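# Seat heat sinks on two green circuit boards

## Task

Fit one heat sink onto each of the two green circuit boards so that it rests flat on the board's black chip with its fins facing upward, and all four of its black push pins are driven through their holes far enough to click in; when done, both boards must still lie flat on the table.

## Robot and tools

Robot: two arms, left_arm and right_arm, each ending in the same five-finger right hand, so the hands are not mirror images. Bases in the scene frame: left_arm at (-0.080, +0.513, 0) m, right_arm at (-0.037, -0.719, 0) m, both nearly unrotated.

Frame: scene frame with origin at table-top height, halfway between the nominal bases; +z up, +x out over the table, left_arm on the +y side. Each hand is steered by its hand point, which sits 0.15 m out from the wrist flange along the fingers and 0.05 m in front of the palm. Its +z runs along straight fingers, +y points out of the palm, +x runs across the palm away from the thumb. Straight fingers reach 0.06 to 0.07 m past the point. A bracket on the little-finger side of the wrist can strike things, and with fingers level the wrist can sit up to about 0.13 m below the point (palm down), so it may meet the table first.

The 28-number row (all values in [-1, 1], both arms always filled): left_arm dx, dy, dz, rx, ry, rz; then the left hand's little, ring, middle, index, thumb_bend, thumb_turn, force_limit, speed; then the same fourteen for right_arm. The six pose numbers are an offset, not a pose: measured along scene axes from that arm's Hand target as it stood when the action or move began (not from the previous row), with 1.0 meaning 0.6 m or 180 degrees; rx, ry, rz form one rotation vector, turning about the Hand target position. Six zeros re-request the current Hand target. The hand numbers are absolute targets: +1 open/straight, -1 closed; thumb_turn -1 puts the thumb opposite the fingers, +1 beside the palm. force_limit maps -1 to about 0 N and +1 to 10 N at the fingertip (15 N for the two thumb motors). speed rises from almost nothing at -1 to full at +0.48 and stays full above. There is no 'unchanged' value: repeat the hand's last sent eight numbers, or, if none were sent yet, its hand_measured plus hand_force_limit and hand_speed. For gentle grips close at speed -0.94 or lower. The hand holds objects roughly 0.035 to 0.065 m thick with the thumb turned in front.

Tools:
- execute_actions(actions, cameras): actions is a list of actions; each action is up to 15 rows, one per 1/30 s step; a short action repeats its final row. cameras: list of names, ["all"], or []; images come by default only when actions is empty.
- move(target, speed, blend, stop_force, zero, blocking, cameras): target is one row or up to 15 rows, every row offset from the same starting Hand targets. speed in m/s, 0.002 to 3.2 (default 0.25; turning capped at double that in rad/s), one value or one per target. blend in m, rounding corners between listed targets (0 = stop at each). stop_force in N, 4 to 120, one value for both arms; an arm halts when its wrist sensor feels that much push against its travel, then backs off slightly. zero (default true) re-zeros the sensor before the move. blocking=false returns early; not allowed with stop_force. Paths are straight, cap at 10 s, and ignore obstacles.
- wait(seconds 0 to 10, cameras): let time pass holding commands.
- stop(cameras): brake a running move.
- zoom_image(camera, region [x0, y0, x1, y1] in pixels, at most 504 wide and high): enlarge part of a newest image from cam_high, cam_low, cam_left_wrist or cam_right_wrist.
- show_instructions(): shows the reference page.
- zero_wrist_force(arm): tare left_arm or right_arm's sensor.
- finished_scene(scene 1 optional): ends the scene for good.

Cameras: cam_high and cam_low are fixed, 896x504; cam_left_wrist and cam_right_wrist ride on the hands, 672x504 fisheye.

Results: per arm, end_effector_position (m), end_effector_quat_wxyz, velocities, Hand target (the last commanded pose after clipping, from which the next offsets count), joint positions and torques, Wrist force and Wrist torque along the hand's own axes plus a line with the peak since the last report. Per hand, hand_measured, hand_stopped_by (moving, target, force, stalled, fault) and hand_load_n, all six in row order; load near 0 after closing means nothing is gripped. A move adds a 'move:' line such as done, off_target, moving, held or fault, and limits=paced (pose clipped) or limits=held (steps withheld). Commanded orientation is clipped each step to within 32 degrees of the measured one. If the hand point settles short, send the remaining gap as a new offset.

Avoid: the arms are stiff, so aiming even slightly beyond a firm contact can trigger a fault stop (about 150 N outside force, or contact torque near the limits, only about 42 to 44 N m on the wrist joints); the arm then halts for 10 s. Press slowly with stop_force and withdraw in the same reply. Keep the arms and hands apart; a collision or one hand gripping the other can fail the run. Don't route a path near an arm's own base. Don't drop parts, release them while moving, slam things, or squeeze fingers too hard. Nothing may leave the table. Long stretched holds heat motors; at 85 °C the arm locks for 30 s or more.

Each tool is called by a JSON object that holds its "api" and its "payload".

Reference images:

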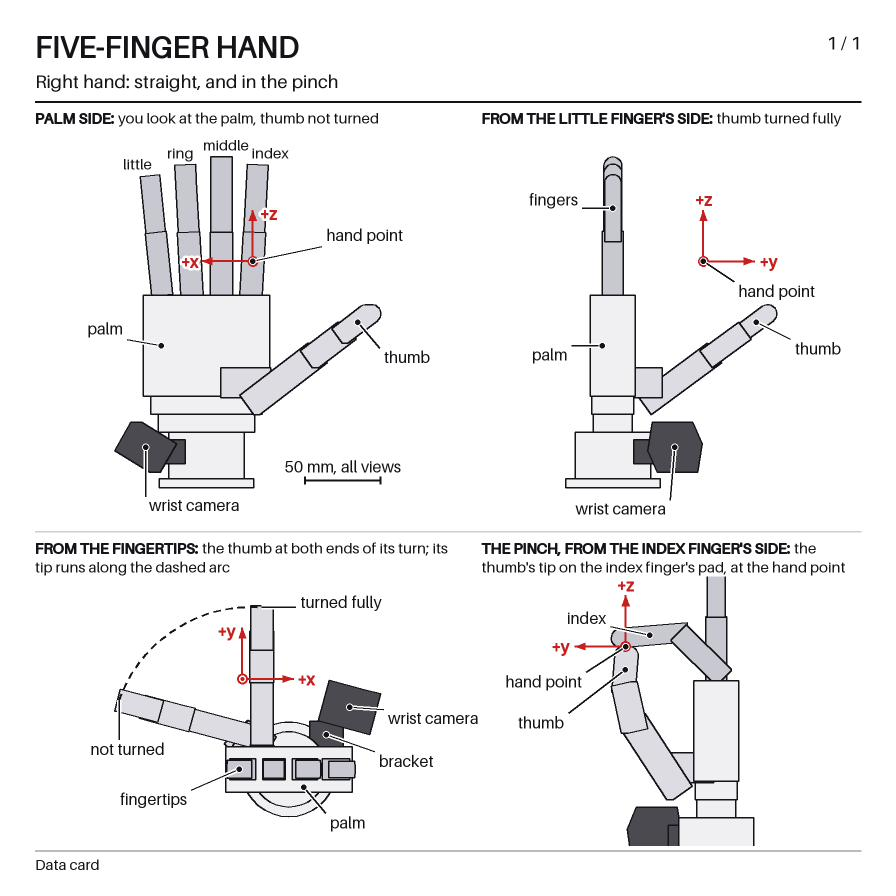

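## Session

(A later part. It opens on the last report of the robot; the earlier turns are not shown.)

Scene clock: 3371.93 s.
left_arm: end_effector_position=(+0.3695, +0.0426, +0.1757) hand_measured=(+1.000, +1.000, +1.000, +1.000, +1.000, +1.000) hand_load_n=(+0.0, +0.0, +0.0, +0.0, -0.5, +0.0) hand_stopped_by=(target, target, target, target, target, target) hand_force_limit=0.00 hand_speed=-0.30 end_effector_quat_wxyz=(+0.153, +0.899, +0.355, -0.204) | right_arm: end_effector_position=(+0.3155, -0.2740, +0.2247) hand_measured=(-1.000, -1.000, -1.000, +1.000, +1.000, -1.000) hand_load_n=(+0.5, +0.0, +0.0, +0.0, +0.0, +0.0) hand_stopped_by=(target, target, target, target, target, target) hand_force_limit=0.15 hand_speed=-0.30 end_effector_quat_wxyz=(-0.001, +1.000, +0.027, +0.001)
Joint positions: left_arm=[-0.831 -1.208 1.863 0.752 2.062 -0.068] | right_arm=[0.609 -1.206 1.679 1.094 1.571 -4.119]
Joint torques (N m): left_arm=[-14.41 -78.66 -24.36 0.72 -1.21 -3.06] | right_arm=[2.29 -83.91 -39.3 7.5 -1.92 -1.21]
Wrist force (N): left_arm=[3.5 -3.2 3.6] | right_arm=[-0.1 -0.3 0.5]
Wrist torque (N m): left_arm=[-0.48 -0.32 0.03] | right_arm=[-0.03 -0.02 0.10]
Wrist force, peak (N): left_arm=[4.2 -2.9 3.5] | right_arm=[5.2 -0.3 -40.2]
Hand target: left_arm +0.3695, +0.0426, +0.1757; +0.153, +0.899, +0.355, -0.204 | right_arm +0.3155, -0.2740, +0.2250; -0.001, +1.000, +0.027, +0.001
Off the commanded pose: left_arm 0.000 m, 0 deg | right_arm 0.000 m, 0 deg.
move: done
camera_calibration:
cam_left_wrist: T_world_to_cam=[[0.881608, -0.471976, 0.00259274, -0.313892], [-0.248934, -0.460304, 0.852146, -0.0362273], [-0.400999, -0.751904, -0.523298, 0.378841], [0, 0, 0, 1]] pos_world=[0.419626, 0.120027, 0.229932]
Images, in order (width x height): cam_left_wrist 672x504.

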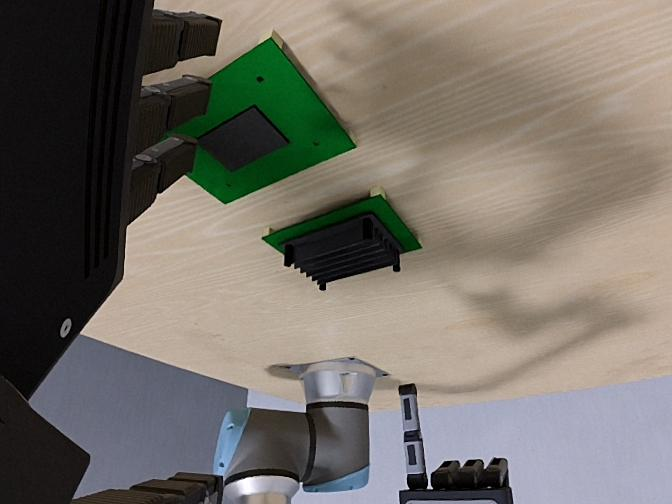

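{"api": "move", "payload": {"target": [[0.3,0.683,0.292,0,0,0.233, 1,1,1,1,1,1,0,-0.3, 0,0,0,0,0,0, -1,-1,-1,1,1,-1,0.15,-0.3]], "speed": 0.25, "cameras": ["cam_high"]}}

Scene clock: 3518.27 s.
left_arm: end_effector_position=(+0.5493, +0.4521, +0.3508) hand_measured=(+1.000, +1.000, +1.000, +1.000, +1.000, +1.000) hand_load_n=(+0.5, +0.0, +0.0, +0.0, +0.0, +0.0) hand_stopped_by=(target, target, target, target, target, target) hand_force_limit=0.00 hand_speed=-0.30 end_effector_quat_wxyz=(+0.216, +0.713, +0.653, -0.135) end_effector_velocity=(+0.002, +0.003, -0.001) end_effector_angular_velocity=(+0.000, +0.003, +0.005) | right_arm: end_effector_position=(+0.3155, -0.2740, +0.2250) hand_measured=(-1.000, -1.000, -1.000, +1.000, +1.000, -1.000) hand_load_n=(+0.0, +0.0, +0.0, +0.0, +0.0, -0.5) hand_stopped_by=(target, target, target, target, target, target) hand_force_limit=0.15 hand_speed=-0.30 end_effector_quat_wxyz=(-0.001, +1.000, +0.027, +0.001)
Joint positions: left_arm=[-0.124 -1.385 1.744 1.035 2.058 -0.096] | right_arm=[0.609 -1.206 1.679 1.094 1.571 -4.119]
Joint velocities: left_arm=[0.005 0.004 -0.003 0.002 0 0.001] | right_arm=[within noise]
Joint torques (N m): left_arm=[10.77 -36.89 -45.36 5.94 1.87 2.91] | right_arm=[-0.13 -81.97 -40.16 7.33 -2.24 -1]
Wrist force (N): left_arm=[3.5 -2.7 3.0] | right_arm=[-0.4 -0.3 0.5]
Wrist torque (N m): left_arm=[-0.40 -0.27 0.10] | right_arm=[-0.04 0.04 0.08]
Wrist force, peak (N): left_arm=[3.5 -2.9 4.2] | right_arm=[-0.1 -1.0 0.8]
Hand target: left_arm +0.5495, +0.4524, +0.3509; +0.216, +0.713, +0.653, -0.135 | right_arm +0.3155, -0.2740, +0.2250; -0.001, +1.000, +0.027, +0.001
Off the commanded pose: left_arm 0.000 m, 0 deg | right_arm 0.000 m, 0 deg.
move: done
Images, in order (width x height): cam_high 896x504.

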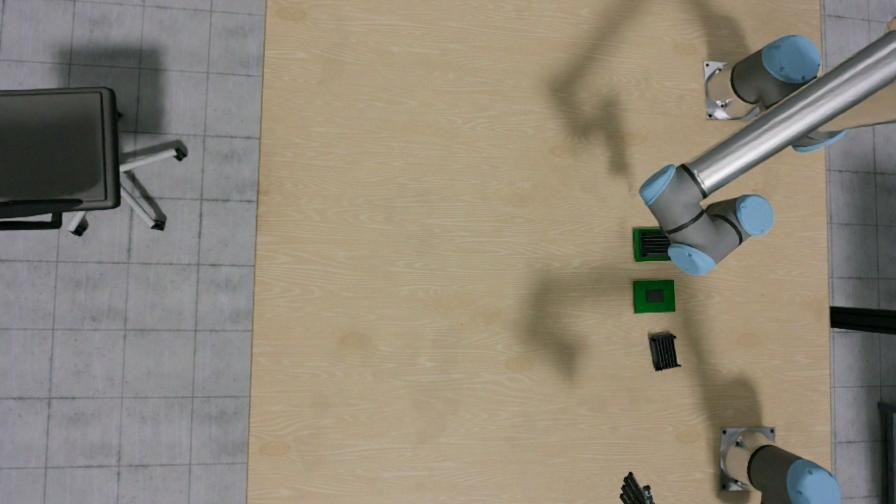

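{"api": "move", "payload": {"target": [[0,0,0,0,0,0, 1,1,1,1,1,1,0,-0.3, -0.1925,0.6233,0.0,0,0,-0.4722, 1,0.6,0.6,0.6,1,-1,0.15,-0.3]], "speed": 0.2}}

{"api": "move", "payload": {"target": [[0,0,0,0,0,0, 1,1,1,1,1,1,0,-0.3, 0,0,-0.0583,0.0411,-0.2922,0, 1,0.6,0.6,0.6,1,-1,0.15,-0.3]], "speed": 0.2, "cameras": ["cam_high","cam_low","cam_right_wrist"]}}

Scene clock: 3545.23 s.
left_arm: end_effector_position=(+0.5495, +0.4524, +0.3509) hand_measured=(+1.000, +1.000, +1.000, +1.000, +1.000, +1.000) hand_load_n=(+0.0, +0.0, +0.0, +0.0, +0.0, +0.0) hand_stopped_by=(target, target, target, target, target, target) hand_force_limit=0.00 hand_speed=-0.30 end_effector_quat_wxyz=(+0.216, +0.713, +0.653, -0.135) | right_arm: end_effector_position=(+0.2000, +0.0999, +0.2250) hand_measured=(+1.000, +0.600, +0.600, +0.600, +1.000, -1.000) hand_load_n=(+0.0, +0.0, +0.0, +0.0, +0.0, +0.0) hand_stopped_by=(target, target, target, target, target, target) hand_force_limit=0.15 hand_speed=-0.30 end_effector_quat_wxyz=(+0.000, +0.756, -0.655, +0.002)
Joint positions: left_arm=[-0.123 -1.385 1.744 1.035 2.058 -0.096] | right_arm=[0.966 -0.854 1.121 1.305 1.574 -2.279]
Joint torques (N m): left_arm=[12.89 -35.62 -46.04 6.09 2 2.92] | right_arm=[7.56 -76.79 -44.01 7.2 3.22 2.03]
Wrist force (N): left_arm=[3.9 -2.6 3.3] | right_arm=[-0.2 -0.2 0.7]
Wrist torque (N m): left_arm=[-0.40 -0.34 0.14] | right_arm=[-0.03 -0.03 -0.09]
Wrist force, peak (N): left_arm=[4.0 -2.7 3.8] | right_arm=[-0.8 0.1 0.8]
Hand target: left_arm +0.5495, +0.4524, +0.3509; +0.216, +0.713, +0.653, -0.135 | right_arm +0.2000, +0.1000, +0.2250; +0.000, +0.756, -0.655, +0.002
Off the commanded pose: left_arm 0.000 m, 0 deg | right_arm 0.000 m, 0 deg.
move: done

Scene clock: 3548.27 s.
left_arm: end_effector_position=(+0.5495, +0.4524, +0.3509) hand_measured=(+1.000, +1.000, +1.000, +1.000, +1.000, +1.000) hand_load_n=(+0.0, -0.5, +0.0, +0.0, +0.0, +0.0) hand_stopped_by=(target, target, target, target, target, target) hand_force_limit=0.00 hand_speed=-0.30 end_effector_quat_wxyz=(+0.216, +0.713, +0.653, -0.135) | right_arm: end_effector_position=(+0.2000, +0.1000, +0.1900) hand_measured=(+1.000, +0.600, +0.600, +0.600, +1.000, -1.000) hand_load_n=(+0.0, +0.0, +0.0, +0.0, +0.0, +0.5) hand_stopped_by=(target, target, target, target, target, target) hand_force_limit=0.15 hand_speed=-0.30 end_effector_quat_wxyz=(-0.337, +0.675, -0.586, +0.295)
Joint positions: left_arm=[-0.123 -1.385 1.744 1.035 2.058 -0.096] | right_arm=[1.218 -1 1.429 0.615 2.377 -2.254]
Joint torques (N m): left_arm=[14.67 -34.89 -46.37 5.97 1.86 2.59] | right_arm=[9.41 -101.1 -23.92 0.25 4.68 -2.53]
Wrist force (N): left_arm=[3.7 -2.6 3.5] | right_arm=[-0.1 -2.8 2.0]
Wrist torque (N m): left_arm=[-0.41 -0.30 0.12] | right_arm=[-0.35 -0.17 -0.02]
Wrist force, peak (N): left_arm=[4.0 -2.6 3.9] | right_arm=[-0.3 -3.1 1.6]
Hand target: left_arm +0.5495, +0.4524, +0.3509; +0.216, +0.713, +0.653, -0.135 | right_arm +0.2000, +0.1000, +0.1900; -0.337, +0.675, -0.586, +0.295
Off the commanded pose: left_arm 0.000 m, 0 deg | right_arm 0.000 m, 0 deg.
move: done
camera_calibration:
cam_right_wrist: T_world_to_cam=[[-0.505693, -0.349303, -0.788836, 0.28205], [-0.682676, 0.721074, 0.118341, 0.0410926], [0.527473, 0.598364, -0.603103, 0.0679617], [0, 0, 0, 1]] pos_world=[0.134836, 0.0282241, 0.258616]
Images, in order (width x height): cam_high 896x504, cam_low 896x504, cam_right_wrist 672x504.

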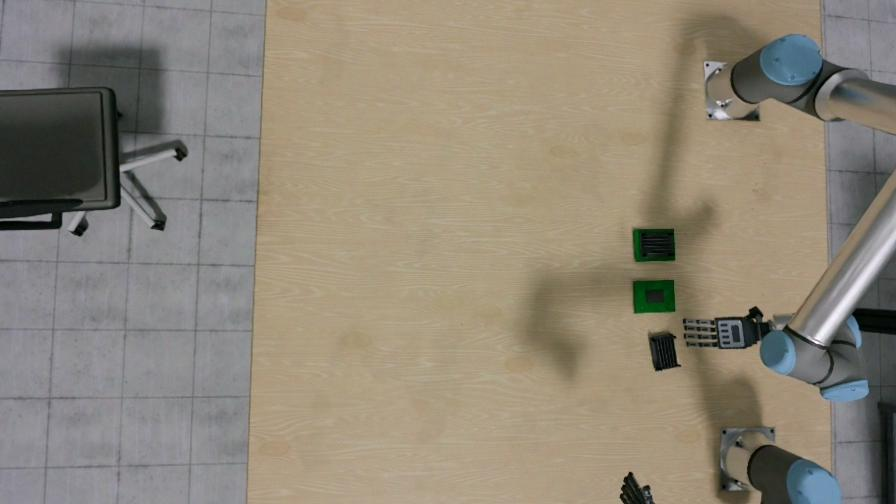

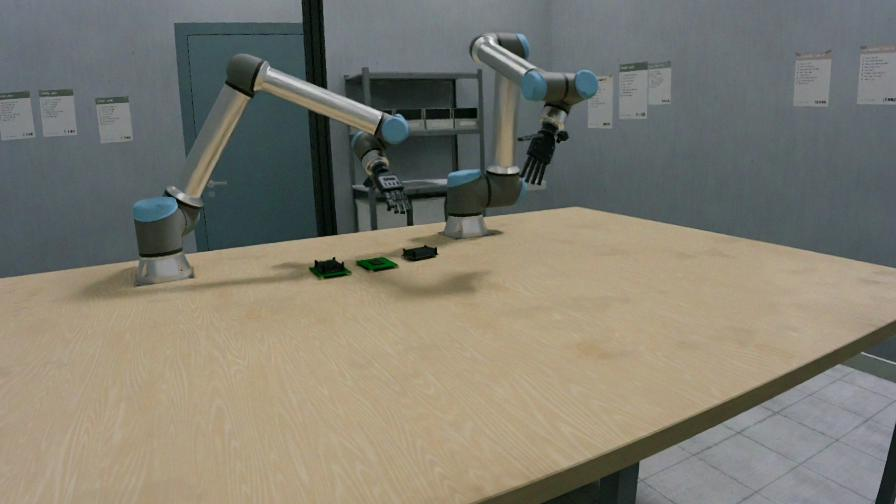

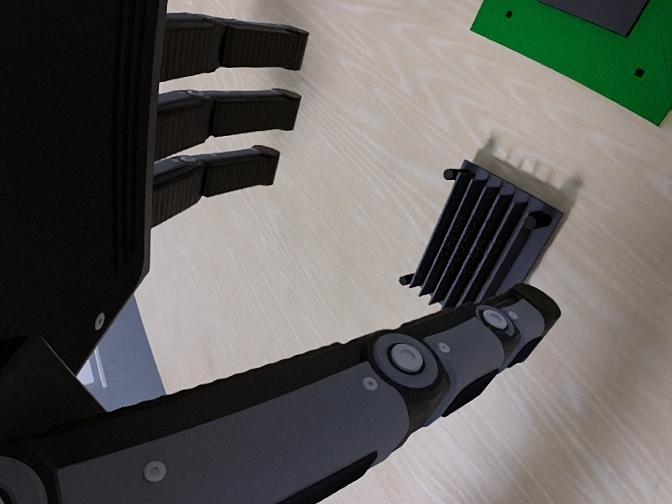

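{"api": "zoom_image", "payload": {"camera": "cam_right_wrist", "region": [380, 140, 600, 320]}}

Scaled by 2.291 from the camera's 672x504 image, which has a finer 960x720 frame.

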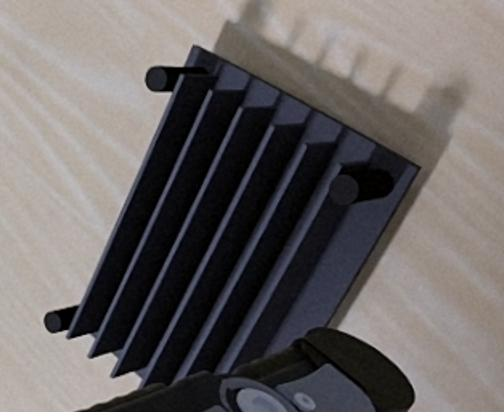

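{"api": "move", "payload": {"target": [[0,0,0,0,0,0, 1,1,1,1,1,1,0,-0.3, 0.054,0.127,-0.1,0,0,0.0125, 1,0.5,0.5,0.5,1,-1,0.15,-0.3]], "speed": 0.12, "cameras": ["cam_right_wrist"]}}

{"api": "zoom_image", "payload": {"camera": "cam_right_wrist", "region": [360, 0, 672, 400]}}

Scene clock: 3607.30 s.
left_arm: end_effector_position=(+0.5495, +0.4524, +0.3509) hand_measured=(+1.000, +1.000, +1.000, +1.000, +1.000, +1.000) hand_load_n=(+0.0, +0.0, +0.0, +0.0, -0.5, +0.0) hand_stopped_by=(target, target, target, target, target, target) hand_force_limit=0.00 hand_speed=-0.30 end_effector_quat_wxyz=(+0.216, +0.713, +0.653, -0.135) | right_arm: end_effector_position=(+0.2323, +0.1760, +0.1301) hand_measured=(+1.000, +0.500, +0.500, +0.500, +1.000, -1.000) hand_load_n=(+0.0, +0.0, +0.0, +0.0, +0.0, +0.0) hand_stopped_by=(target, target, target, target, target, target) hand_force_limit=0.15 hand_speed=-0.30 end_effector_quat_wxyz=(-0.343, +0.686, -0.573, +0.289)
Joint positions: left_arm=[-0.123 -1.385 1.744 1.035 2.058 -0.096] | right_arm=[1.204 -0.853 1.285 0.566 2.349 -2.319]
Joint torques (N m): left_arm=[11.78 -36.07 -46.04 6.37 2 2.31] | right_arm=[-9.66 -75.68 -42.32 -0.7 -1.76 -2.32]
Wrist force (N): left_arm=[3.8 -2.6 3.1] | right_arm=[0.0 -2.5 1.7]
Wrist torque (N m): left_arm=[-0.39 -0.31 0.13] | right_arm=[-0.31 -0.20 -0.03]
Wrist force, peak (N): left_arm=[4.3 -2.5 3.4] | right_arm=[-0.5 -3.0 1.9]
Hand target: left_arm +0.5495, +0.4524, +0.3509; +0.216, +0.713, +0.653, -0.135 | right_arm +0.2324, +0.1762, +0.1300; -0.343, +0.686, -0.573, +0.289
Off the commanded pose: left_arm 0.000 m, 0 deg | right_arm 0.000 m, 0 deg.
move: done
camera_calibration:
cam_right_wrist: T_world_to_cam=[[-0.491383, -0.368735, -0.789036, 0.277883], [-0.710487, 0.693698, 0.118285, 0.0267798], [0.503737, 0.618723, -0.602853, -0.0288253], [0, 0, 0, 1]] pos_world=[0.170094, 0.101723, 0.198715]
Images, in order (width x height): cam_right_wrist 672x504.

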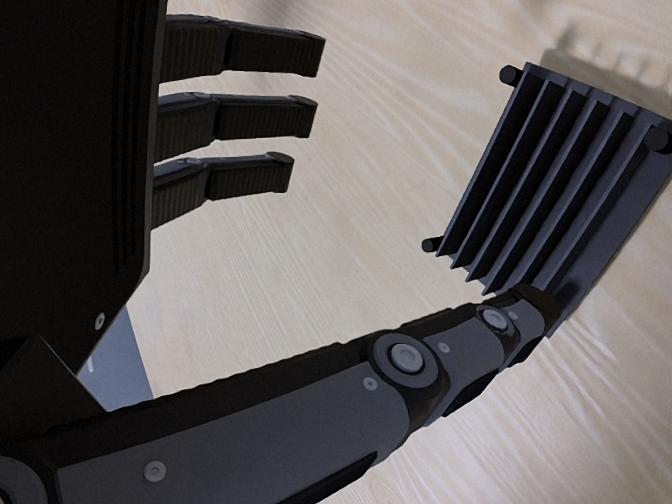

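Scaled by 1.260 from the camera's 672x504 image, which has a finer 960x720 frame.

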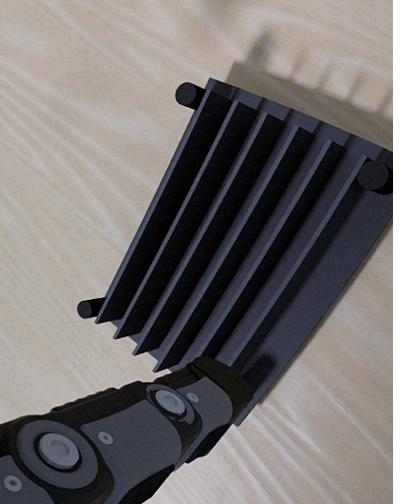

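{"api": "zoom_image", "payload": {"camera": "cam_right_wrist", "region": [400, 40, 672, 260]}}

Scaled by 1.853 from the camera's 672x504 image, which has a finer 960x720 frame.

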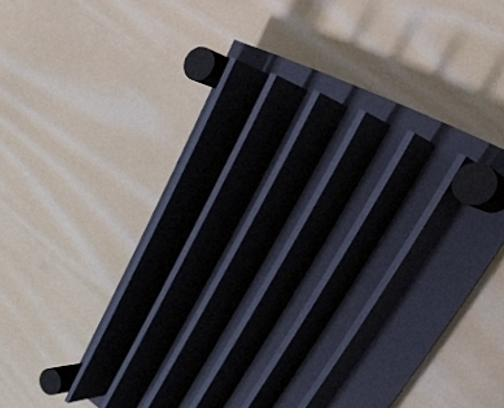

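{"api": "move", "payload": {"target": [[0,0,0,0,0,0, 1,1,1,1,1,1,0,-0.3, -0.0018,0.0007,-0.1083,0,0,0, 1,0.5,0.5,0.5,1,-1,0.15,-0.3],[0,0,0,0,0,0, 1,1,1,1,1,1,0,-0.3, -0.0018,0.0007,-0.1583,0,0,0, 1,0.5,0.5,0.5,1,-1,0.15,-0.3]], "speed": [0.08,0.03], "stop_force": 10, "cameras": ["cam_right_wrist"]}}

Scene clock: 3643.60 s.
left_arm: end_effector_position=(+0.5495, +0.4524, +0.3509) hand_measured=(+1.000, +1.000, +1.000, +1.000, +1.000, +1.000) hand_load_n=(+0.0, +0.0, +0.0, +0.0, +0.0, +0.0) hand_stopped_by=(target, target, target, target, target, target) hand_force_limit=0.00 hand_speed=-0.30 end_effector_quat_wxyz=(+0.216, +0.713, +0.653, -0.135) | right_arm: end_effector_position=(+0.2313, +0.1766, +0.0350) hand_measured=(+1.000, +0.500, +0.500, +0.500, +1.000, -1.000) hand_load_n=(+0.0, +0.0, +0.0, +0.0, +0.0, +0.0) hand_stopped_by=(target, target, target, target, target, target) hand_force_limit=0.15 hand_speed=-0.30 end_effector_quat_wxyz=(-0.343, +0.686, -0.573, +0.289)
Joint positions: left_arm=[-0.123 -1.385 1.744 1.035 2.058 -0.096] | right_arm=[1.205 -0.776 1.333 0.442 2.35 -2.317]
Joint torques (N m): left_arm=[13.95 -36.96 -46.19 5.61 2.25 2.57] | right_arm=[7 -79.51 -21.6 -0.67 3.71 -1.84]
Wrist force (N): left_arm=[3.9 -2.5 3.3] | right_arm=[0.0 -2.8 1.7]
Wrist torque (N m): left_arm=[-0.39 -0.33 0.13] | right_arm=[-0.34 -0.20 -0.01]
Wrist force, peak (N): left_arm=[4.3 -2.9 3.6] | right_arm=[0.0 -3.2 1.8]
Hand target: left_arm +0.5495, +0.4524, +0.3509; +0.216, +0.713, +0.653, -0.135 | right_arm +0.2313, +0.1766, +0.0350; -0.343, +0.686, -0.573, +0.289
Off the commanded pose: left_arm 0.000 m, 0 deg | right_arm 0.000 m, 0 deg.
move: done
camera_calibration:
cam_right_wrist: T_world_to_cam=[[-0.491339, -0.368863, -0.789003, 0.202529], [-0.710539, 0.693661, 0.118187, 0.0368542], [0.503706, 0.618687, -0.602915, -0.0859582], [0, 0, 0, 1]] pos_world=[0.168995, 0.102323, 0.103615]
Images, in order (width x height): cam_right_wrist 672x504.

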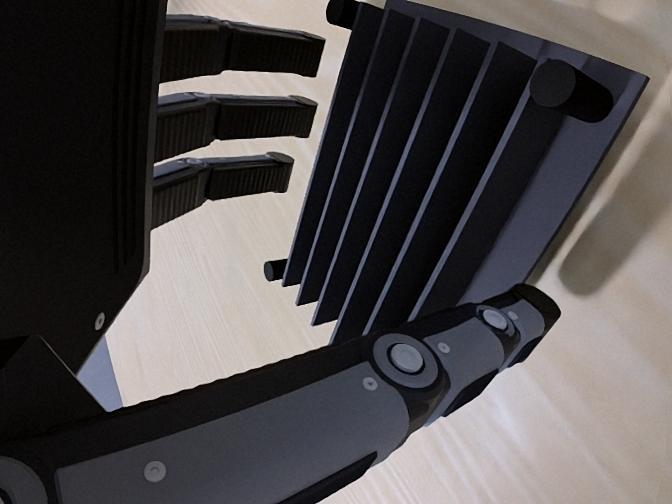

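{"api": "execute_actions", "payload": {"actions": [[[0,0,0,0,0,0, 1,1,1,1,1,1,0,-0.3, 0,0,0,0,0,0, 1,0.5,0.5,0.5,0.8,-1,-0.4,-0.85]],[[0,0,0,0,0,0, 1,1,1,1,1,1,0,-0.3, 0,0,0,0,0,0, 1,0.5,0.5,0.5,0.8,-1,-0.4,-0.85]],[[0,0,0,0,0,0, 1,1,1,1,1,1,0,-0.3, 0,0,0,0,0,0, 1,0.5,0.5,0.5,0.8,-1,-0.4,-0.85]],[[0,0,0,0,0,0, 1,1,1,1,1,1,0,-0.3, 0,0,0,0,0,0, 1,0.5,0.5,0.5,0.8,-1,-0.4,-0.85]]]}}

{"api": "wait", "payload": {"seconds": 1}}

Scene clock: 3666.90 s.
left_arm: end_effector_position=(+0.5495, +0.4524, +0.3509) hand_measured=(+1.000, +1.000, +1.000, +1.000, +1.000, +1.000) hand_load_n=(+0.0, +0.0, +0.0, +0.0, +0.0, +0.0) hand_stopped_by=(target, target, target, target, target, target) hand_force_limit=0.00 hand_speed=-0.30 end_effector_quat_wxyz=(+0.216, +0.713, +0.653, -0.135) | right_arm: end_effector_position=(+0.2313, +0.1766, +0.0350) hand_measured=(+1.000, +0.500, +0.500, +0.500, +0.800, -1.000) hand_load_n=(+0.0, +0.0, +0.0, +0.0, +0.0, +0.0) hand_stopped_by=(target, target, target, target, target, target) hand_force_limit=-0.40 hand_speed=-0.85 end_effector_quat_wxyz=(-0.343, +0.686, -0.573, +0.289)
Joint positions: left_arm=[-0.123 -1.385 1.744 1.035 2.058 -0.096] | right_arm=[1.205 -0.776 1.333 0.442 2.35 -2.317]
Joint torques (N m): left_arm=[12.77 -37.35 -46.33 6.13 1.94 2.54] | right_arm=[-1.98 -78.36 -22.2 -0.48 0.81 -1.88]
Wrist force (N): left_arm=[3.4 -2.3 3.4] | right_arm=[0.4 -2.9 1.4]
Wrist torque (N m): left_arm=[-0.36 -0.26 0.12] | right_arm=[-0.34 -0.25 0.01]
Wrist force, peak (N): left_arm=[4.1 -2.9 3.6] | right_arm=[0.1 -2.9 1.9]
Hand target: left_arm +0.5495, +0.4524, +0.3509; +0.216, +0.713, +0.653, -0.135 | right_arm +0.2313, +0.1766, +0.0350; -0.343, +0.686, -0.573, +0.289
Off the commanded pose: left_arm 0.000 m, 0 deg | right_arm 0.000 m, 0 deg.

Scene clock: 3667.90 s.
left_arm: end_effector_position=(+0.5495, +0.4524, +0.3509) hand_measured=(+1.000, +1.000, +1.000, +1.000, +1.000, +1.000) hand_load_n=(+0.0, +0.0, +0.0, +0.0, -0.5, +0.0) hand_stopped_by=(target, target, target, target, target, target) hand_force_limit=0.00 hand_speed=-0.30 end_effector_quat_wxyz=(+0.216, +0.713, +0.653, -0.135) | right_arm: end_effector_position=(+0.2313, +0.1766, +0.0350) hand_measured=(+1.000, +0.500, +0.500, +0.500, +0.800, -1.000) hand_load_n=(+0.0, +0.0, +0.0, +0.0, +0.0, +0.0) hand_stopped_by=(target, target, target, target, target, target) hand_force_limit=-0.40 hand_speed=-0.85 end_effector_quat_wxyz=(-0.343, +0.686, -0.573, +0.289)
Joint positions: left_arm=[-0.123 -1.385 1.744 1.035 2.058 -0.096] | right_arm=[1.205 -0.776 1.333 0.442 2.35 -2.317]
Joint torques (N m): left_arm=[13.04 -38.04 -45.74 5.83 1.53 2.65] | right_arm=[-2.56 -79.07 -22.94 -0.72 0.35 -1.66]
Wrist force (N): left_arm=[4.1 -2.2 3.3] | right_arm=[-0.1 -2.7 1.8]
Wrist torque (N m): left_arm=[-0.34 -0.37 0.16] | right_arm=[-0.34 -0.19 -0.02]
Wrist force, peak (N): left_arm=[4.0 -2.7 3.6] | right_arm=[-0.4 -2.8 2.0]
Hand target: left_arm +0.5495, +0.4524, +0.3509; +0.216, +0.713, +0.653, -0.135 | right_arm +0.2313, +0.1766, +0.0350; -0.343, +0.686, -0.573, +0.289
Off the commanded pose: left_arm 0.000 m, 0 deg | right_arm 0.000 m, 0 deg.
wait: 1.00 s; at rest by 0.17 s

{"api": "execute_actions", "payload": {"actions": [[[0,0,0,0,0,0, 1,1,1,1,1,1,0,-0.3, 0,0,0,0,0,0, 1,0,0,0,0.8,-1,-0.8,-0.95]]]}}

{"api": "wait", "payload": {"seconds": 4, "cameras": ["cam_right_wrist"]}}

Scene clock: 3682.73 s.
left_arm: end_effector_position=(+0.5495, +0.4524, +0.3509) hand_measured=(+1.000, +1.000, +1.000, +1.000, +1.000, +1.000) hand_load_n=(+0.0, +0.0, +0.0, +0.0, +0.0, +0.0) hand_stopped_by=(target, target, target, target, target, target) hand_force_limit=0.00 hand_speed=-0.30 end_effector_quat_wxyz=(+0.216, +0.713, +0.653, -0.135) | right_arm: end_effector_position=(+0.2313, +0.1766, +0.0350) hand_measured=(+1.000, +0.122, +0.274, +0.128, +0.800, -1.000) hand_load_n=(+0.0, +2.5, +1.0, +0.5, +3.0, +0.5) hand_stopped_by=(target, force, force, force, target, target) hand_force_limit=-0.80 hand_speed=-0.95 end_effector_quat_wxyz=(-0.343, +0.686, -0.573, +0.289)
Joint positions: left_arm=[-0.123 -1.385 1.744 1.035 2.058 -0.096] | right_arm=[1.205 -0.776 1.333 0.442 2.35 -2.317]
Joint torques (N m): left_arm=[8.84 -37.56 -45.07 5.5 2.22 2.73] | right_arm=[-8.91 -80.69 -24.41 -0.3 -0.91 -1.74]
Wrist force (N): left_arm=[3.7 -2.5 3.7] | right_arm=[0.6 -3.7 1.0]
Wrist torque (N m): left_arm=[-0.41 -0.33 0.13] | right_arm=[-0.37 -0.28 0.00]
Wrist force, peak (N): left_arm=[4.0 -2.6 3.7] | right_arm=[0.1 -4.1 1.5]
Hand target: left_arm +0.5495, +0.4524, +0.3509; +0.216, +0.713, +0.653, -0.135 | right_arm +0.2313, +0.1766, +0.0350; -0.343, +0.686, -0.573, +0.289
Off the commanded pose: left_arm 0.000 m, 0 deg | right_arm 0.000 m, 0 deg.

Scene clock: 3686.73 s.
left_arm: end_effector_position=(+0.5495, +0.4524, +0.3509) hand_measured=(+1.000, +1.000, +1.000, +1.000, +1.000, +1.000) hand_load_n=(+0.0, +0.5, +0.0, +0.0, +0.0, +0.0) hand_stopped_by=(target, target, target, target, target, target) hand_force_limit=0.00 hand_speed=-0.30 end_effector_quat_wxyz=(+0.216, +0.713, +0.653, -0.135) | right_arm: end_effector_position=(+0.2313, +0.1766, +0.0350) hand_measured=(+1.000, +0.122, +0.274, +0.128, +0.800, -1.000) hand_load_n=(+0.0, +2.5, +0.5, +0.5, +2.0, +0.5) hand_stopped_by=(target, force, force, force, target, target) hand_force_limit=-0.80 hand_speed=-0.95 end_effector_quat_wxyz=(-0.343, +0.686, -0.573, +0.289)
Joint positions: left_arm=[-0.123 -1.385 1.744 1.035 2.058 -0.096] | right_arm=[1.205 -0.776 1.333 0.442 2.35 -2.317]
Joint torques (N m): left_arm=[11.68 -36.82 -45.82 6.17 1.92 3.08] | right_arm=[-8.09 -77.9 -26.5 -0.18 -1.09 -1.63]
Wrist force (N): left_arm=[3.5 -2.3 3.4] | right_arm=[0.0 -3.3 1.4]
Wrist torque (N m): left_arm=[-0.37 -0.28 0.11] | right_arm=[-0.37 -0.19 -0.04]
Wrist force, peak (N): left_arm=[3.8 -2.8 3.8] | right_arm=[0.4 -3.9 1.4]
Hand target: left_arm +0.5495, +0.4524, +0.3509; +0.216, +0.713, +0.653, -0.135 | right_arm +0.2313, +0.1766, +0.0350; -0.343, +0.686, -0.573, +0.289
Off the commanded pose: left_arm 0.000 m, 0 deg | right_arm 0.000 m, 0 deg.
wait: 4.00 s; at rest by 0.17 s
camera_calibration:
cam_right_wrist: T_world_to_cam=[[-0.491395, -0.36881, -0.788993, 0.202581], [-0.7105, 0.693691, 0.118247, 0.036909], [0.503707, 0.618686, -0.602915, -0.0860085], [0, 0, 0, 1]] pos_world=[0.169094, 0.102323, 0.103615]
Images, in order (width x height): cam_right_wrist 672x504.

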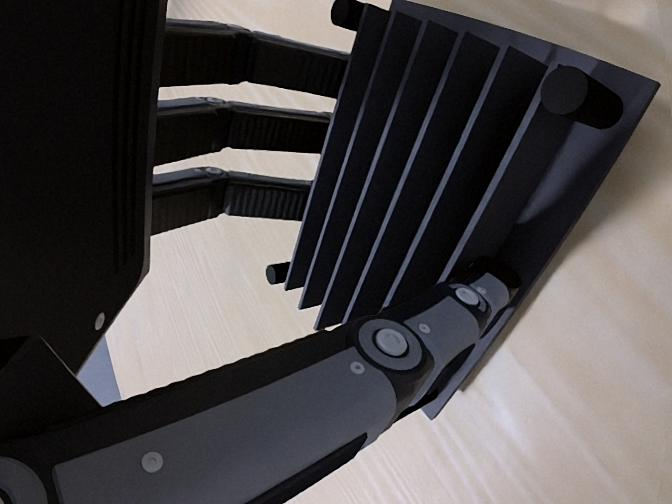

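{"api": "execute_actions", "payload": {"actions": [[[0,0,0,0,0,0, 1,1,1,1,1,1,0,-0.3, 0,0,0,0,0,0, 1,-0.1,-0.1,-0.1,0.8,-1,-0.5,-0.97]],[[0,0,0,0,0,0, 1,1,1,1,1,1,0,-0.3, 0,0,0,0,0,0, 1,-0.1,-0.1,-0.1,0.8,-1,-0.5,-0.97]]]}}

{"api": "execute_actions", "payload": {"actions": [[[0,0,0,0,0,0, 1,1,1,1,1,1,0,-0.3, 0,0,0,0,0,0, 1,-0.2,-0.2,-0.2,0.8,-1,0.0,-0.97]],[[0,0,0,0,0,0, 1,1,1,1,1,1,0,-0.3, 0,0,0,0,0,0, 1,-0.2,-0.2,-0.2,0.8,-1,0.0,-0.97]]]}}

{"api": "execute_actions", "payload": {"actions": [[[0,0,0,0,0,0, 1,1,1,1,1,1,0,-0.3, 0,0,0,0,0,0, 1,-0.3,-0.3,-0.3,0.8,-1,0.15,-0.97]],[[0,0,0,0,0,0, 1,1,1,1,1,1,0,-0.3, 0,0,0,0,0,0, 1,-0.3,-0.3,-0.3,0.8,-1,0.15,-0.97]]], "cameras": ["cam_right_wrist"]}}

Scene clock: 3701.13 s.
left_arm: end_effector_position=(+0.5495, +0.4524, +0.3509) hand_measured=(+1.000, +1.000, +1.000, +1.000, +1.000, +1.000) hand_load_n=(+0.0, +0.0, +0.0, +0.0, +0.0, +0.0) hand_stopped_by=(target, target, target, target, target, target) hand_force_limit=0.00 hand_speed=-0.30 end_effector_quat_wxyz=(+0.216, +0.713, +0.653, -0.135) | right_arm: end_effector_position=(+0.2313, +0.1766, +0.0350) hand_measured=(+1.000, +0.120, +0.266, +0.120, +0.800, -1.000) hand_load_n=(+0.0, +1.0, +2.5, +2.5, +5.0, +0.5) hand_stopped_by=(target, force, force, force, target, target) hand_force_limit=-0.50 hand_speed=-0.97 end_effector_quat_wxyz=(-0.343, +0.686, -0.573, +0.289)
Joint positions: left_arm=[-0.123 -1.385 1.744 1.035 2.058 -0.096] | right_arm=[1.205 -0.776 1.333 0.442 2.35 -2.317]
Joint torques (N m): left_arm=[11.96 -38.36 -46.3 5.98 2.25 2.55] | right_arm=[-6.58 -79.61 -27.59 0 -0.77 -1.61]
Wrist force (N): left_arm=[3.6 -2.9 3.2] | right_arm=[0.1 -5.0 0.5]
Wrist torque (N m): left_arm=[-0.43 -0.30 0.11] | right_arm=[-0.40 -0.20 -0.02]
Wrist force, peak (N): left_arm=[4.6 -2.6 3.6] | right_arm=[-0.1 -5.3 0.2]
Hand target: left_arm +0.5495, +0.4524, +0.3509; +0.216, +0.713, +0.653, -0.135 | right_arm +0.2313, +0.1766, +0.0350; -0.343, +0.686, -0.573, +0.289
Off the commanded pose: left_arm 0.000 m, 0 deg | right_arm 0.000 m, 0 deg.

Scene clock: 3702.33 s.
left_arm: end_effector_position=(+0.5495, +0.4524, +0.3509) hand_measured=(+1.000, +1.000, +1.000, +1.000, +1.000, +1.000) hand_load_n=(+0.0, +0.0, +0.0, +0.0, -0.5, +0.0) hand_stopped_by=(target, target, target, target, target, target) hand_force_limit=0.00 hand_speed=-0.30 end_effector_quat_wxyz=(+0.216, +0.713, +0.653, -0.135) | right_arm: end_effector_position=(+0.2313, +0.1766, +0.0350) hand_measured=(+1.000, +0.104, +0.256, +0.106, +0.802, -1.000) hand_load_n=(-0.5, +5.0, +3.5, +5.5, +10.5, +1.0) hand_stopped_by=(target, force, force, force, target, target) hand_force_limit=0.00 hand_speed=-0.97 end_effector_quat_wxyz=(-0.343, +0.686, -0.573, +0.289)
Joint positions: left_arm=[-0.123 -1.385 1.744 1.035 2.058 -0.096] | right_arm=[1.205 -0.776 1.333 0.442 2.35 -2.317]
Joint torques (N m): left_arm=[13.03 -37.08 -44.41 5.72 1.9 2.37] | right_arm=[-6.19 -80.03 -28.96 0.52 -0.6 -1.47]
Wrist force (N): left_arm=[3.2 -2.5 3.3] | right_arm=[0.0 -6.2 0.1]
Wrist torque (N m): left_arm=[-0.39 -0.24 0.10] | right_arm=[-0.50 -0.16 -0.08]
Wrist force, peak (N): left_arm=[3.9 -2.7 3.8] | right_arm=[0.8 -6.5 -0.6]
Hand target: left_arm +0.5495, +0.4524, +0.3509; +0.216, +0.713, +0.653, -0.135 | right_arm +0.2313, +0.1766, +0.0350; -0.343, +0.686, -0.573, +0.289
Off the commanded pose: left_arm 0.000 m, 0 deg | right_arm 0.000 m, 0 deg.

Scene clock: 3703.53 s.
left_arm: end_effector_position=(+0.5495, +0.4524, +0.3509) hand_measured=(+1.000, +1.000, +1.000, +1.000, +1.000, +1.000) hand_load_n=(+0.0, +0.0, +0.0, +0.0, +0.0, +0.0) hand_stopped_by=(target, target, target, target, target, target) hand_force_limit=0.00 hand_speed=-0.30 end_effector_quat_wxyz=(+0.216, +0.713, +0.653, -0.135) | right_arm: end_effector_position=(+0.2313, +0.1766, +0.0350) hand_measured=(+1.000, +0.104, +0.252, +0.104, +0.802, -1.000) hand_load_n=(+0.0, +5.5, +5.5, +5.5, +11.5, +1.5) hand_stopped_by=(target, force, force, force, target, target) hand_force_limit=0.15 hand_speed=-0.97 end_effector_quat_wxyz=(-0.343, +0.686, -0.573, +0.289)
Joint positions: left_arm=[-0.123 -1.385 1.744 1.035 2.058 -0.096] | right_arm=[1.205 -0.776 1.333 0.442 2.35 -2.317]
Joint torques (N m): left_arm=[12.79 -38.54 -44.67 6.16 2.15 2.81] | right_arm=[-7.4 -80.38 -29.03 0.35 -0.72 -1.35]
Wrist force (N): left_arm=[3.8 -2.4 3.4] | right_arm=[0.3 -6.8 -0.2]
Wrist torque (N m): left_arm=[-0.38 -0.33 0.12] | right_arm=[-0.47 -0.20 -0.07]
Wrist force, peak (N): left_arm=[4.2 -2.6 3.5] | right_arm=[0.3 -7.5 -0.1]
Hand target: left_arm +0.5495, +0.4524, +0.3509; +0.216, +0.713, +0.653, -0.135 | right_arm +0.2313, +0.1766, +0.0350; -0.343, +0.686, -0.573, +0.289
Off the commanded pose: left_arm 0.000 m, 0 deg | right_arm 0.000 m, 0 deg.
camera_calibration:
cam_right_wrist: T_world_to_cam=[[-0.491395, -0.36881, -0.788993, 0.202581], [-0.7105, 0.693691, 0.118247, 0.036909], [0.503707, 0.618686, -0.602915, -0.0860085], [0, 0, 0, 1]] pos_world=[0.169094, 0.102323, 0.103615]
Images, in order (width x height): cam_right_wrist 672x504.

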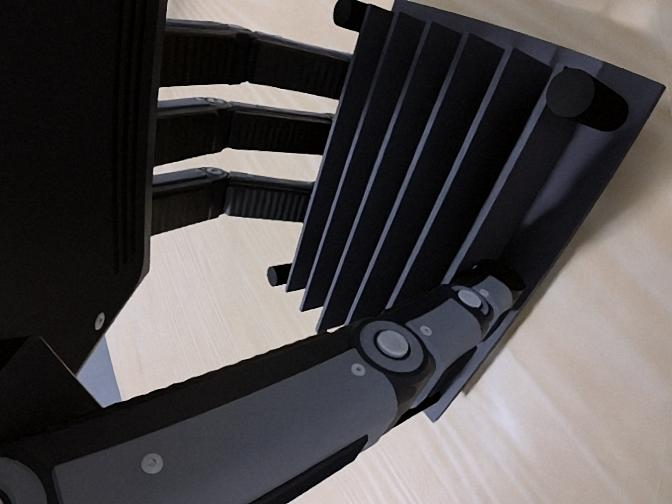

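{"api": "move", "payload": {"target": [[0,0,0,0,0,0, 1,1,1,1,1,1,0,-0.3, 0,0,0.05,0,0,0, 1,-0.3,-0.3,-0.3,0.8,-1,0.15,-0.97]], "speed": 0.03, "cameras": ["cam_right_wrist"]}}

Scene clock: 3715.03 s.
left_arm: end_effector_position=(+0.5495, +0.4524, +0.3509) hand_measured=(+1.000, +1.000, +1.000, +1.000, +1.000, +1.000) hand_load_n=(+0.0, +0.0, +0.0, +0.0, +0.0, +0.0) hand_stopped_by=(target, target, target, target, target, target) hand_force_limit=0.00 hand_speed=-0.30 end_effector_quat_wxyz=(+0.216, +0.713, +0.653, -0.135) | right_arm: end_effector_position=(+0.2313, +0.1766, +0.0647) hand_measured=(+1.000, +0.104, +0.252, +0.104, +0.802, -1.000) hand_load_n=(+0.0, +4.0, +4.5, +5.0, +13.0, +2.0) hand_stopped_by=(target, force, force, force, target, target) hand_force_limit=0.15 hand_speed=-0.97 end_effector_quat_wxyz=(-0.343, +0.686, -0.573, +0.289)
Joint positions: left_arm=[-0.123 -1.385 1.744 1.035 2.058 -0.096] | right_arm=[1.205 -0.802 1.32 0.48 2.35 -2.317]
Joint torques (N m): left_arm=[12.65 -36.22 -45.91 6.27 2.07 2.72] | right_arm=[-6.45 -111.09 -41.09 5.85 -1.5 -0.66]
Wrist force (N): left_arm=[3.4 -2.7 3.3] | right_arm=[0.0 -1.0 2.7]
Wrist torque (N m): left_arm=[-0.43 -0.26 0.10] | right_arm=[-0.29 -0.21 0.01]
Wrist force, peak (N): left_arm=[3.7 -3.1 3.7] | right_arm=[0.4 -7.4 -0.3]
Hand target: left_arm +0.5495, +0.4524, +0.3509; +0.216, +0.713, +0.653, -0.135 | right_arm +0.2313, +0.1766, +0.0650; -0.343, +0.686, -0.573, +0.289
Off the commanded pose: left_arm 0.000 m, 0 deg | right_arm 0.000 m, 0 deg.
move: done
camera_calibration:
cam_right_wrist: T_world_to_cam=[[-0.491304, -0.368898, -0.789009, 0.22601], [-0.710564, 0.693642, 0.118148, 0.0334266], [0.503705, 0.618688, -0.602915, -0.068102], [0, 0, 0, 1]] pos_world=[0.169095, 0.102322, 0.133315]
Images, in order (width x height): cam_right_wrist 672x504.

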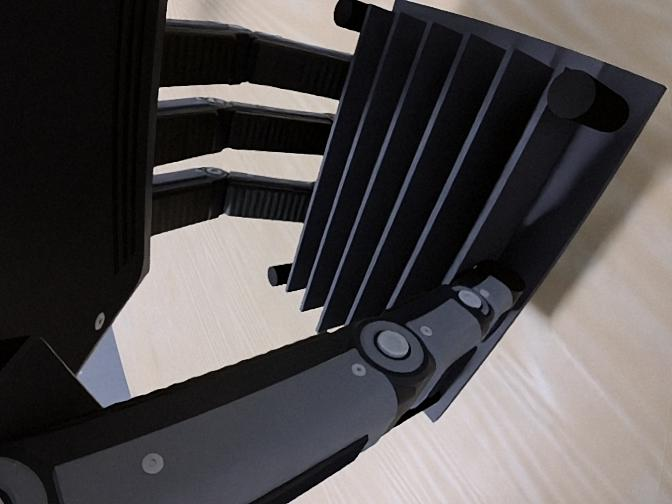

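{"api": "move", "payload": {"target": [[0,0,0,0,0,0, 1,1,1,1,1,1,0,-0.3, 0,0,0.125,0,0,0, 1,-0.3,-0.3,-0.3,0.8,-1,0.15,-0.97]], "speed": 0.06}}

{"api": "move", "payload": {"target": [[0,0,0,0,0,0, 1,1,1,1,1,1,0,-0.3, 0.0213,-0.3067,0,0,0,0.4694, 1,-0.3,-0.3,-0.3,0.8,-1,0.15,-0.97]], "speed": 0.1, "cameras": ["cam_high","cam_low","cam_right_wrist"]}}

Scene clock: 3756.43 s.
left_arm: end_effector_position=(+0.5495, +0.4524, +0.3509) hand_measured=(+1.000, +1.000, +1.000, +1.000, +1.000, +1.000) hand_load_n=(+0.0, +0.0, +0.0, +0.0, +0.0, +0.0) hand_stopped_by=(target, target, target, target, target, target) hand_force_limit=0.00 hand_speed=-0.30 end_effector_quat_wxyz=(+0.216, +0.713, +0.653, -0.135) | right_arm: end_effector_position=(+0.2313, +0.1766, +0.1398) hand_measured=(+1.000, +0.104, +0.252, +0.104, +0.802, -1.000) hand_load_n=(+0.0, +4.0, +4.5, +5.0, +13.0, +2.0) hand_stopped_by=(target, force, force, force, target, target) hand_force_limit=0.15 hand_speed=-0.97 end_effector_quat_wxyz=(-0.343, +0.686, -0.573, +0.289)
Joint positions: left_arm=[-0.123 -1.385 1.744 1.035 2.058 -0.096] | right_arm=[1.205 -0.859 1.277 0.581 2.35 -2.317]
Joint torques (N m): left_arm=[13.64 -37.1 -45.24 5.8 2.35 2.82] | right_arm=[-6.22 -115 -43.64 5.44 -0.94 1.36]
Wrist force (N): left_arm=[3.6 -2.4 3.2] | right_arm=[0.3 -1.1 2.9]
Wrist torque (N m): left_arm=[-0.37 -0.30 0.13] | right_arm=[-0.32 -0.26 0.01]
Wrist force, peak (N): left_arm=[4.0 -2.6 3.8] | right_arm=[0.1 -0.7 3.4]
Hand target: left_arm +0.5495, +0.4524, +0.3509; +0.216, +0.713, +0.653, -0.135 | right_arm +0.2313, +0.1766, +0.1400; -0.343, +0.686, -0.573, +0.289
Off the commanded pose: left_arm 0.000 m, 0 deg | right_arm 0.000 m, 0 deg.
move: done

Scene clock: 3764.43 s.
left_arm: end_effector_position=(+0.5495, +0.4524, +0.3509) hand_measured=(+1.000, +1.000, +1.000, +1.000, +1.000, +1.000) hand_load_n=(+0.0, +0.0, +0.0, +0.0, +0.0, +0.0) hand_stopped_by=(target, target, target, target, target, target) hand_force_limit=0.00 hand_speed=-0.30 end_effector_quat_wxyz=(+0.216, +0.713, +0.653, -0.135) | right_arm: end_effector_position=(+0.2441, -0.0074, +0.1400) hand_measured=(+1.000, +0.104, +0.252, +0.104, +0.802, -1.000) hand_load_n=(-0.5, +4.0, +4.0, +5.0, +13.0, +1.5) hand_stopped_by=(target, force, force, force, target, target) hand_force_limit=0.15 hand_speed=-0.97 end_effector_quat_wxyz=(-0.448, +0.893, +0.037, -0.017)
Joint positions: left_arm=[-0.123 -1.385 1.744 1.035 2.058 -0.096] | right_arm=[0.705 -1.194 1.8 0.274 0.889 -3.798]
Joint torques (N m): left_arm=[10.55 -38.31 -44.14 6.08 2 2.76] | right_arm=[-10.53 -51.29 -39.83 5.71 -3.87 -2.32]
Wrist force (N): left_arm=[3.6 -2.5 3.6] | right_arm=[0.1 -1.1 2.7]
Wrist torque (N m): left_arm=[-0.41 -0.30 0.12] | right_arm=[-0.28 -0.20 0.04]
Wrist force, peak (N): left_arm=[4.2 -2.7 3.8] | right_arm=[-0.3 -1.3 3.5]
Hand target: left_arm +0.5495, +0.4524, +0.3509; +0.216, +0.713, +0.653, -0.135 | right_arm +0.2441, -0.0074, +0.1400; -0.448, +0.893, +0.037, -0.017
Off the commanded pose: left_arm 0.000 m, 0 deg | right_arm 0.000 m, 0 deg.
move: done
camera_calibration:
cam_right_wrist: T_world_to_cam=[[0.319786, -0.524519, -0.789061, 0.0247121], [-0.758844, -0.640457, 0.118196, 0.163129], [-0.567355, 0.560977, -0.602838, 0.345692], [0, 0, 0, 1]] pos_world=[0.312017, -0.0764863, 0.208615]
Images, in order (width x height): cam_high 896x504, cam_low 896x504, cam_right_wrist 672x504.

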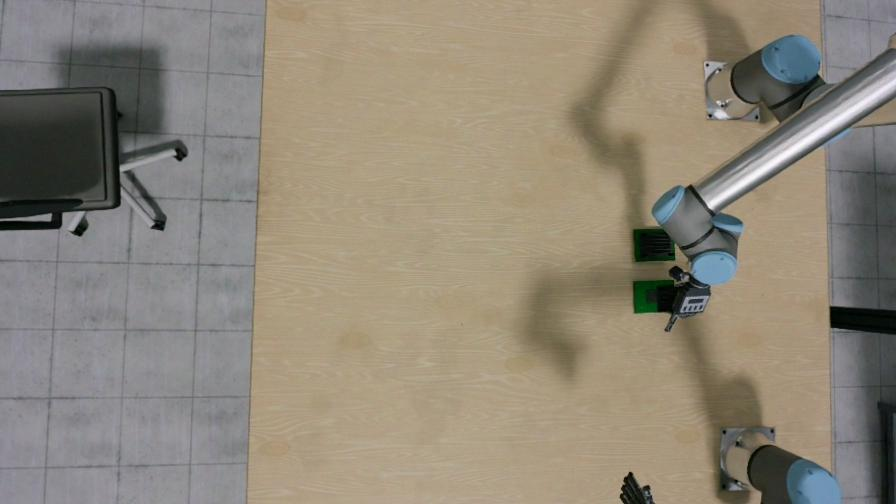

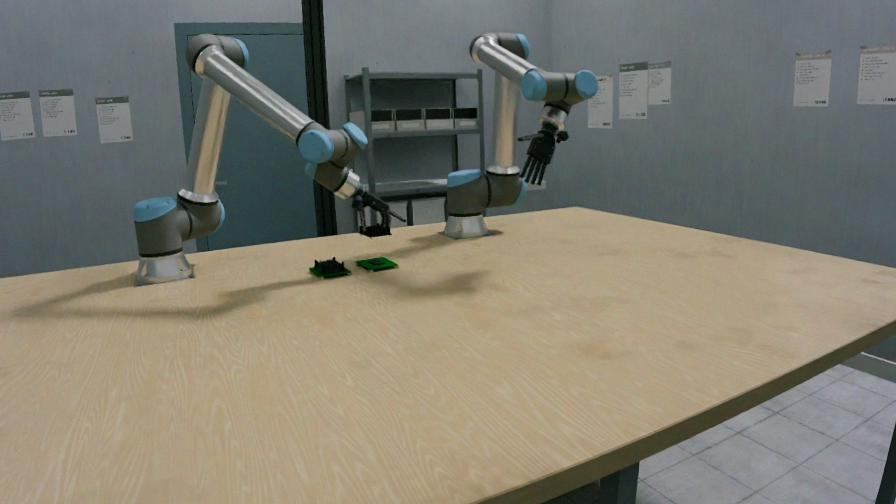

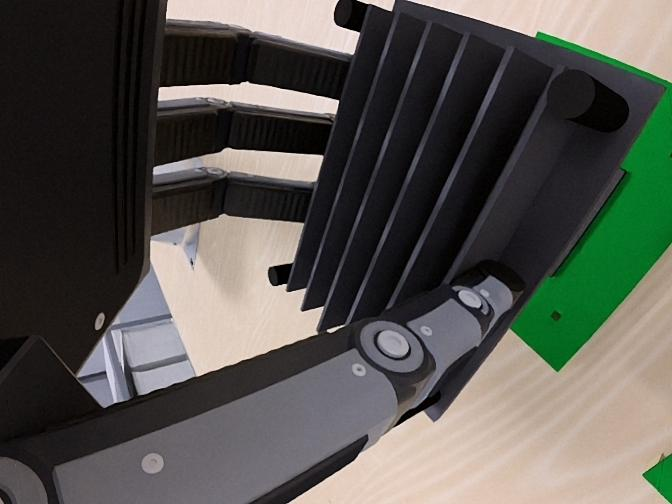

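{"api": "move", "payload": {"target": [[-0.0938,-0.704,-0.3422,0,0,-0.517, 1,1,1,1,1,1,0,-0.3, 0,0,0,0,0,0, 1,-0.3,-0.3,-0.3,0.8,-1,0.15,-0.97]], "speed": 0.15, "cameras": ["cam_high","cam_left_wrist"]}}

Scene clock: 3797.40 s.
left_arm: end_effector_position=(+0.4932, +0.0301, +0.1457) hand_measured=(+1.000, +1.000, +1.000, +1.000, +1.000, +1.000) hand_load_n=(+0.0, +0.0, +0.0, +0.0, -0.5, +0.0) hand_stopped_by=(target, target, target, target, target, target) hand_force_limit=0.00 hand_speed=-0.30 end_effector_quat_wxyz=(+0.050, +0.965, -0.068, -0.250) | right_arm: end_effector_position=(+0.2441, -0.0074, +0.1400) hand_measured=(+1.000, +0.104, +0.252, +0.104, +0.802, -1.000) hand_load_n=(+0.0, +4.0, +3.5, +5.0, +13.0, +2.0) hand_stopped_by=(target, force, force, force, target, target) hand_force_limit=0.15 hand_speed=-0.97 end_effector_quat_wxyz=(-0.448, +0.893, +0.037, -0.017)
Joint positions: left_arm=[-0.702 -0.759 1.289 1.4 1.949 1.063] | right_arm=[0.705 -1.194 1.8 0.274 0.888 -3.798]
Joint torques (N m): left_arm=[-16.85 -81.61 -42.95 7.55 -2.41 3.33] | right_arm=[-10.81 -49.01 -40.17 5.35 -4.11 -2.41]
Wrist force (N): left_arm=[3.8 -2.0 3.3] | right_arm=[-0.3 -0.7 2.7]
Wrist torque (N m): left_arm=[-0.41 -0.27 -0.02] | right_arm=[-0.21 -0.15 0.03]
Wrist force, peak (N): left_arm=[4.5 -2.7 3.8] | right_arm=[-0.2 -1.1 3.1]
Hand target: left_arm +0.4932, +0.0300, +0.1456; +0.050, +0.965, -0.068, -0.250 | right_arm +0.2441, -0.0074, +0.1400; -0.448, +0.893, +0.037, -0.017
Off the commanded pose: left_arm 0.000 m, 0 deg | right_arm 0.000 m, 0 deg.
move: done
camera_calibration:
cam_left_wrist: T_world_to_cam=[[0.186492, -0.982453, 0.00255822, -0.0705744], [-0.514621, -0.0954679, 0.852087, 0.1345], [-0.836891, -0.160224, -0.523395, 0.600611], [0, 0, 0, 1]] pos_world=[0.585024, 0.0397365, 0.199931]
Images, in order (width x height): cam_high 896x504, cam_left_wrist 672x504.

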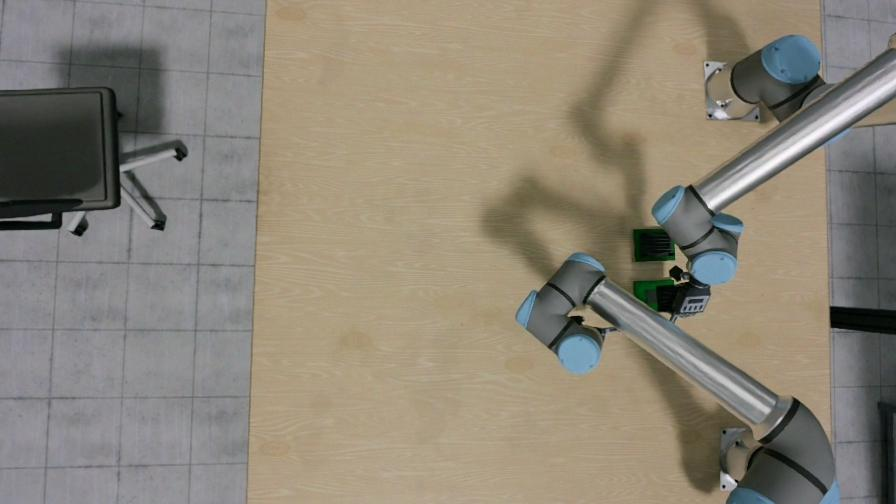

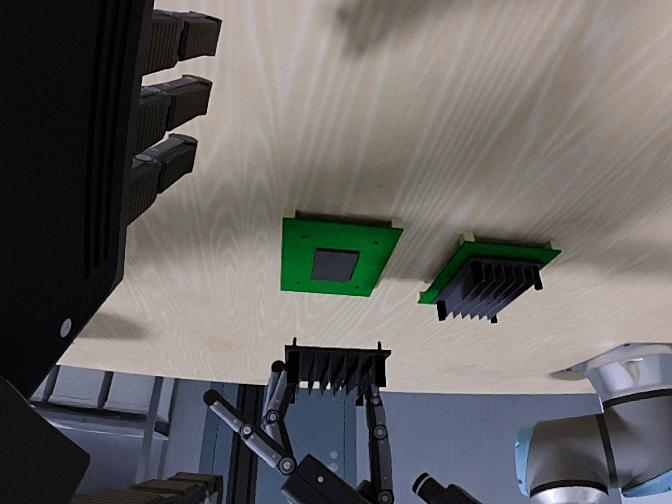

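{"api": "zoom_image", "payload": {"camera": "cam_left_wrist", "region": [260, 200, 420, 400]}}

{"api": "zoom_image", "payload": {"camera": "cam_left_wrist", "region": [270, 200, 420, 310]}}

Scaled by 2.520 from the camera's 672x504 image, which has a finer 960x720 frame.

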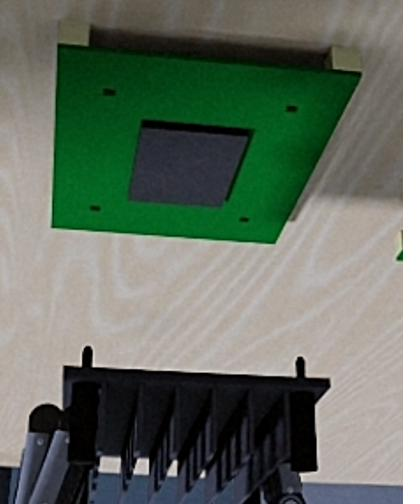

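Scaled by 3.360 from the camera's 672x504 image, which has a finer 960x720 frame.

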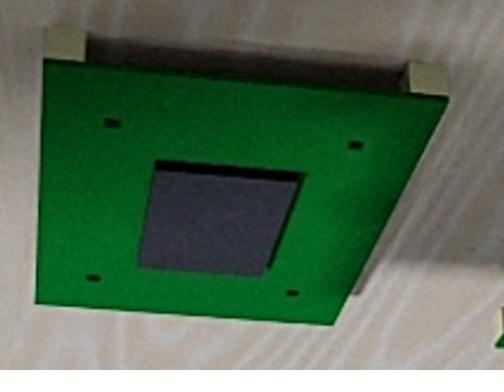

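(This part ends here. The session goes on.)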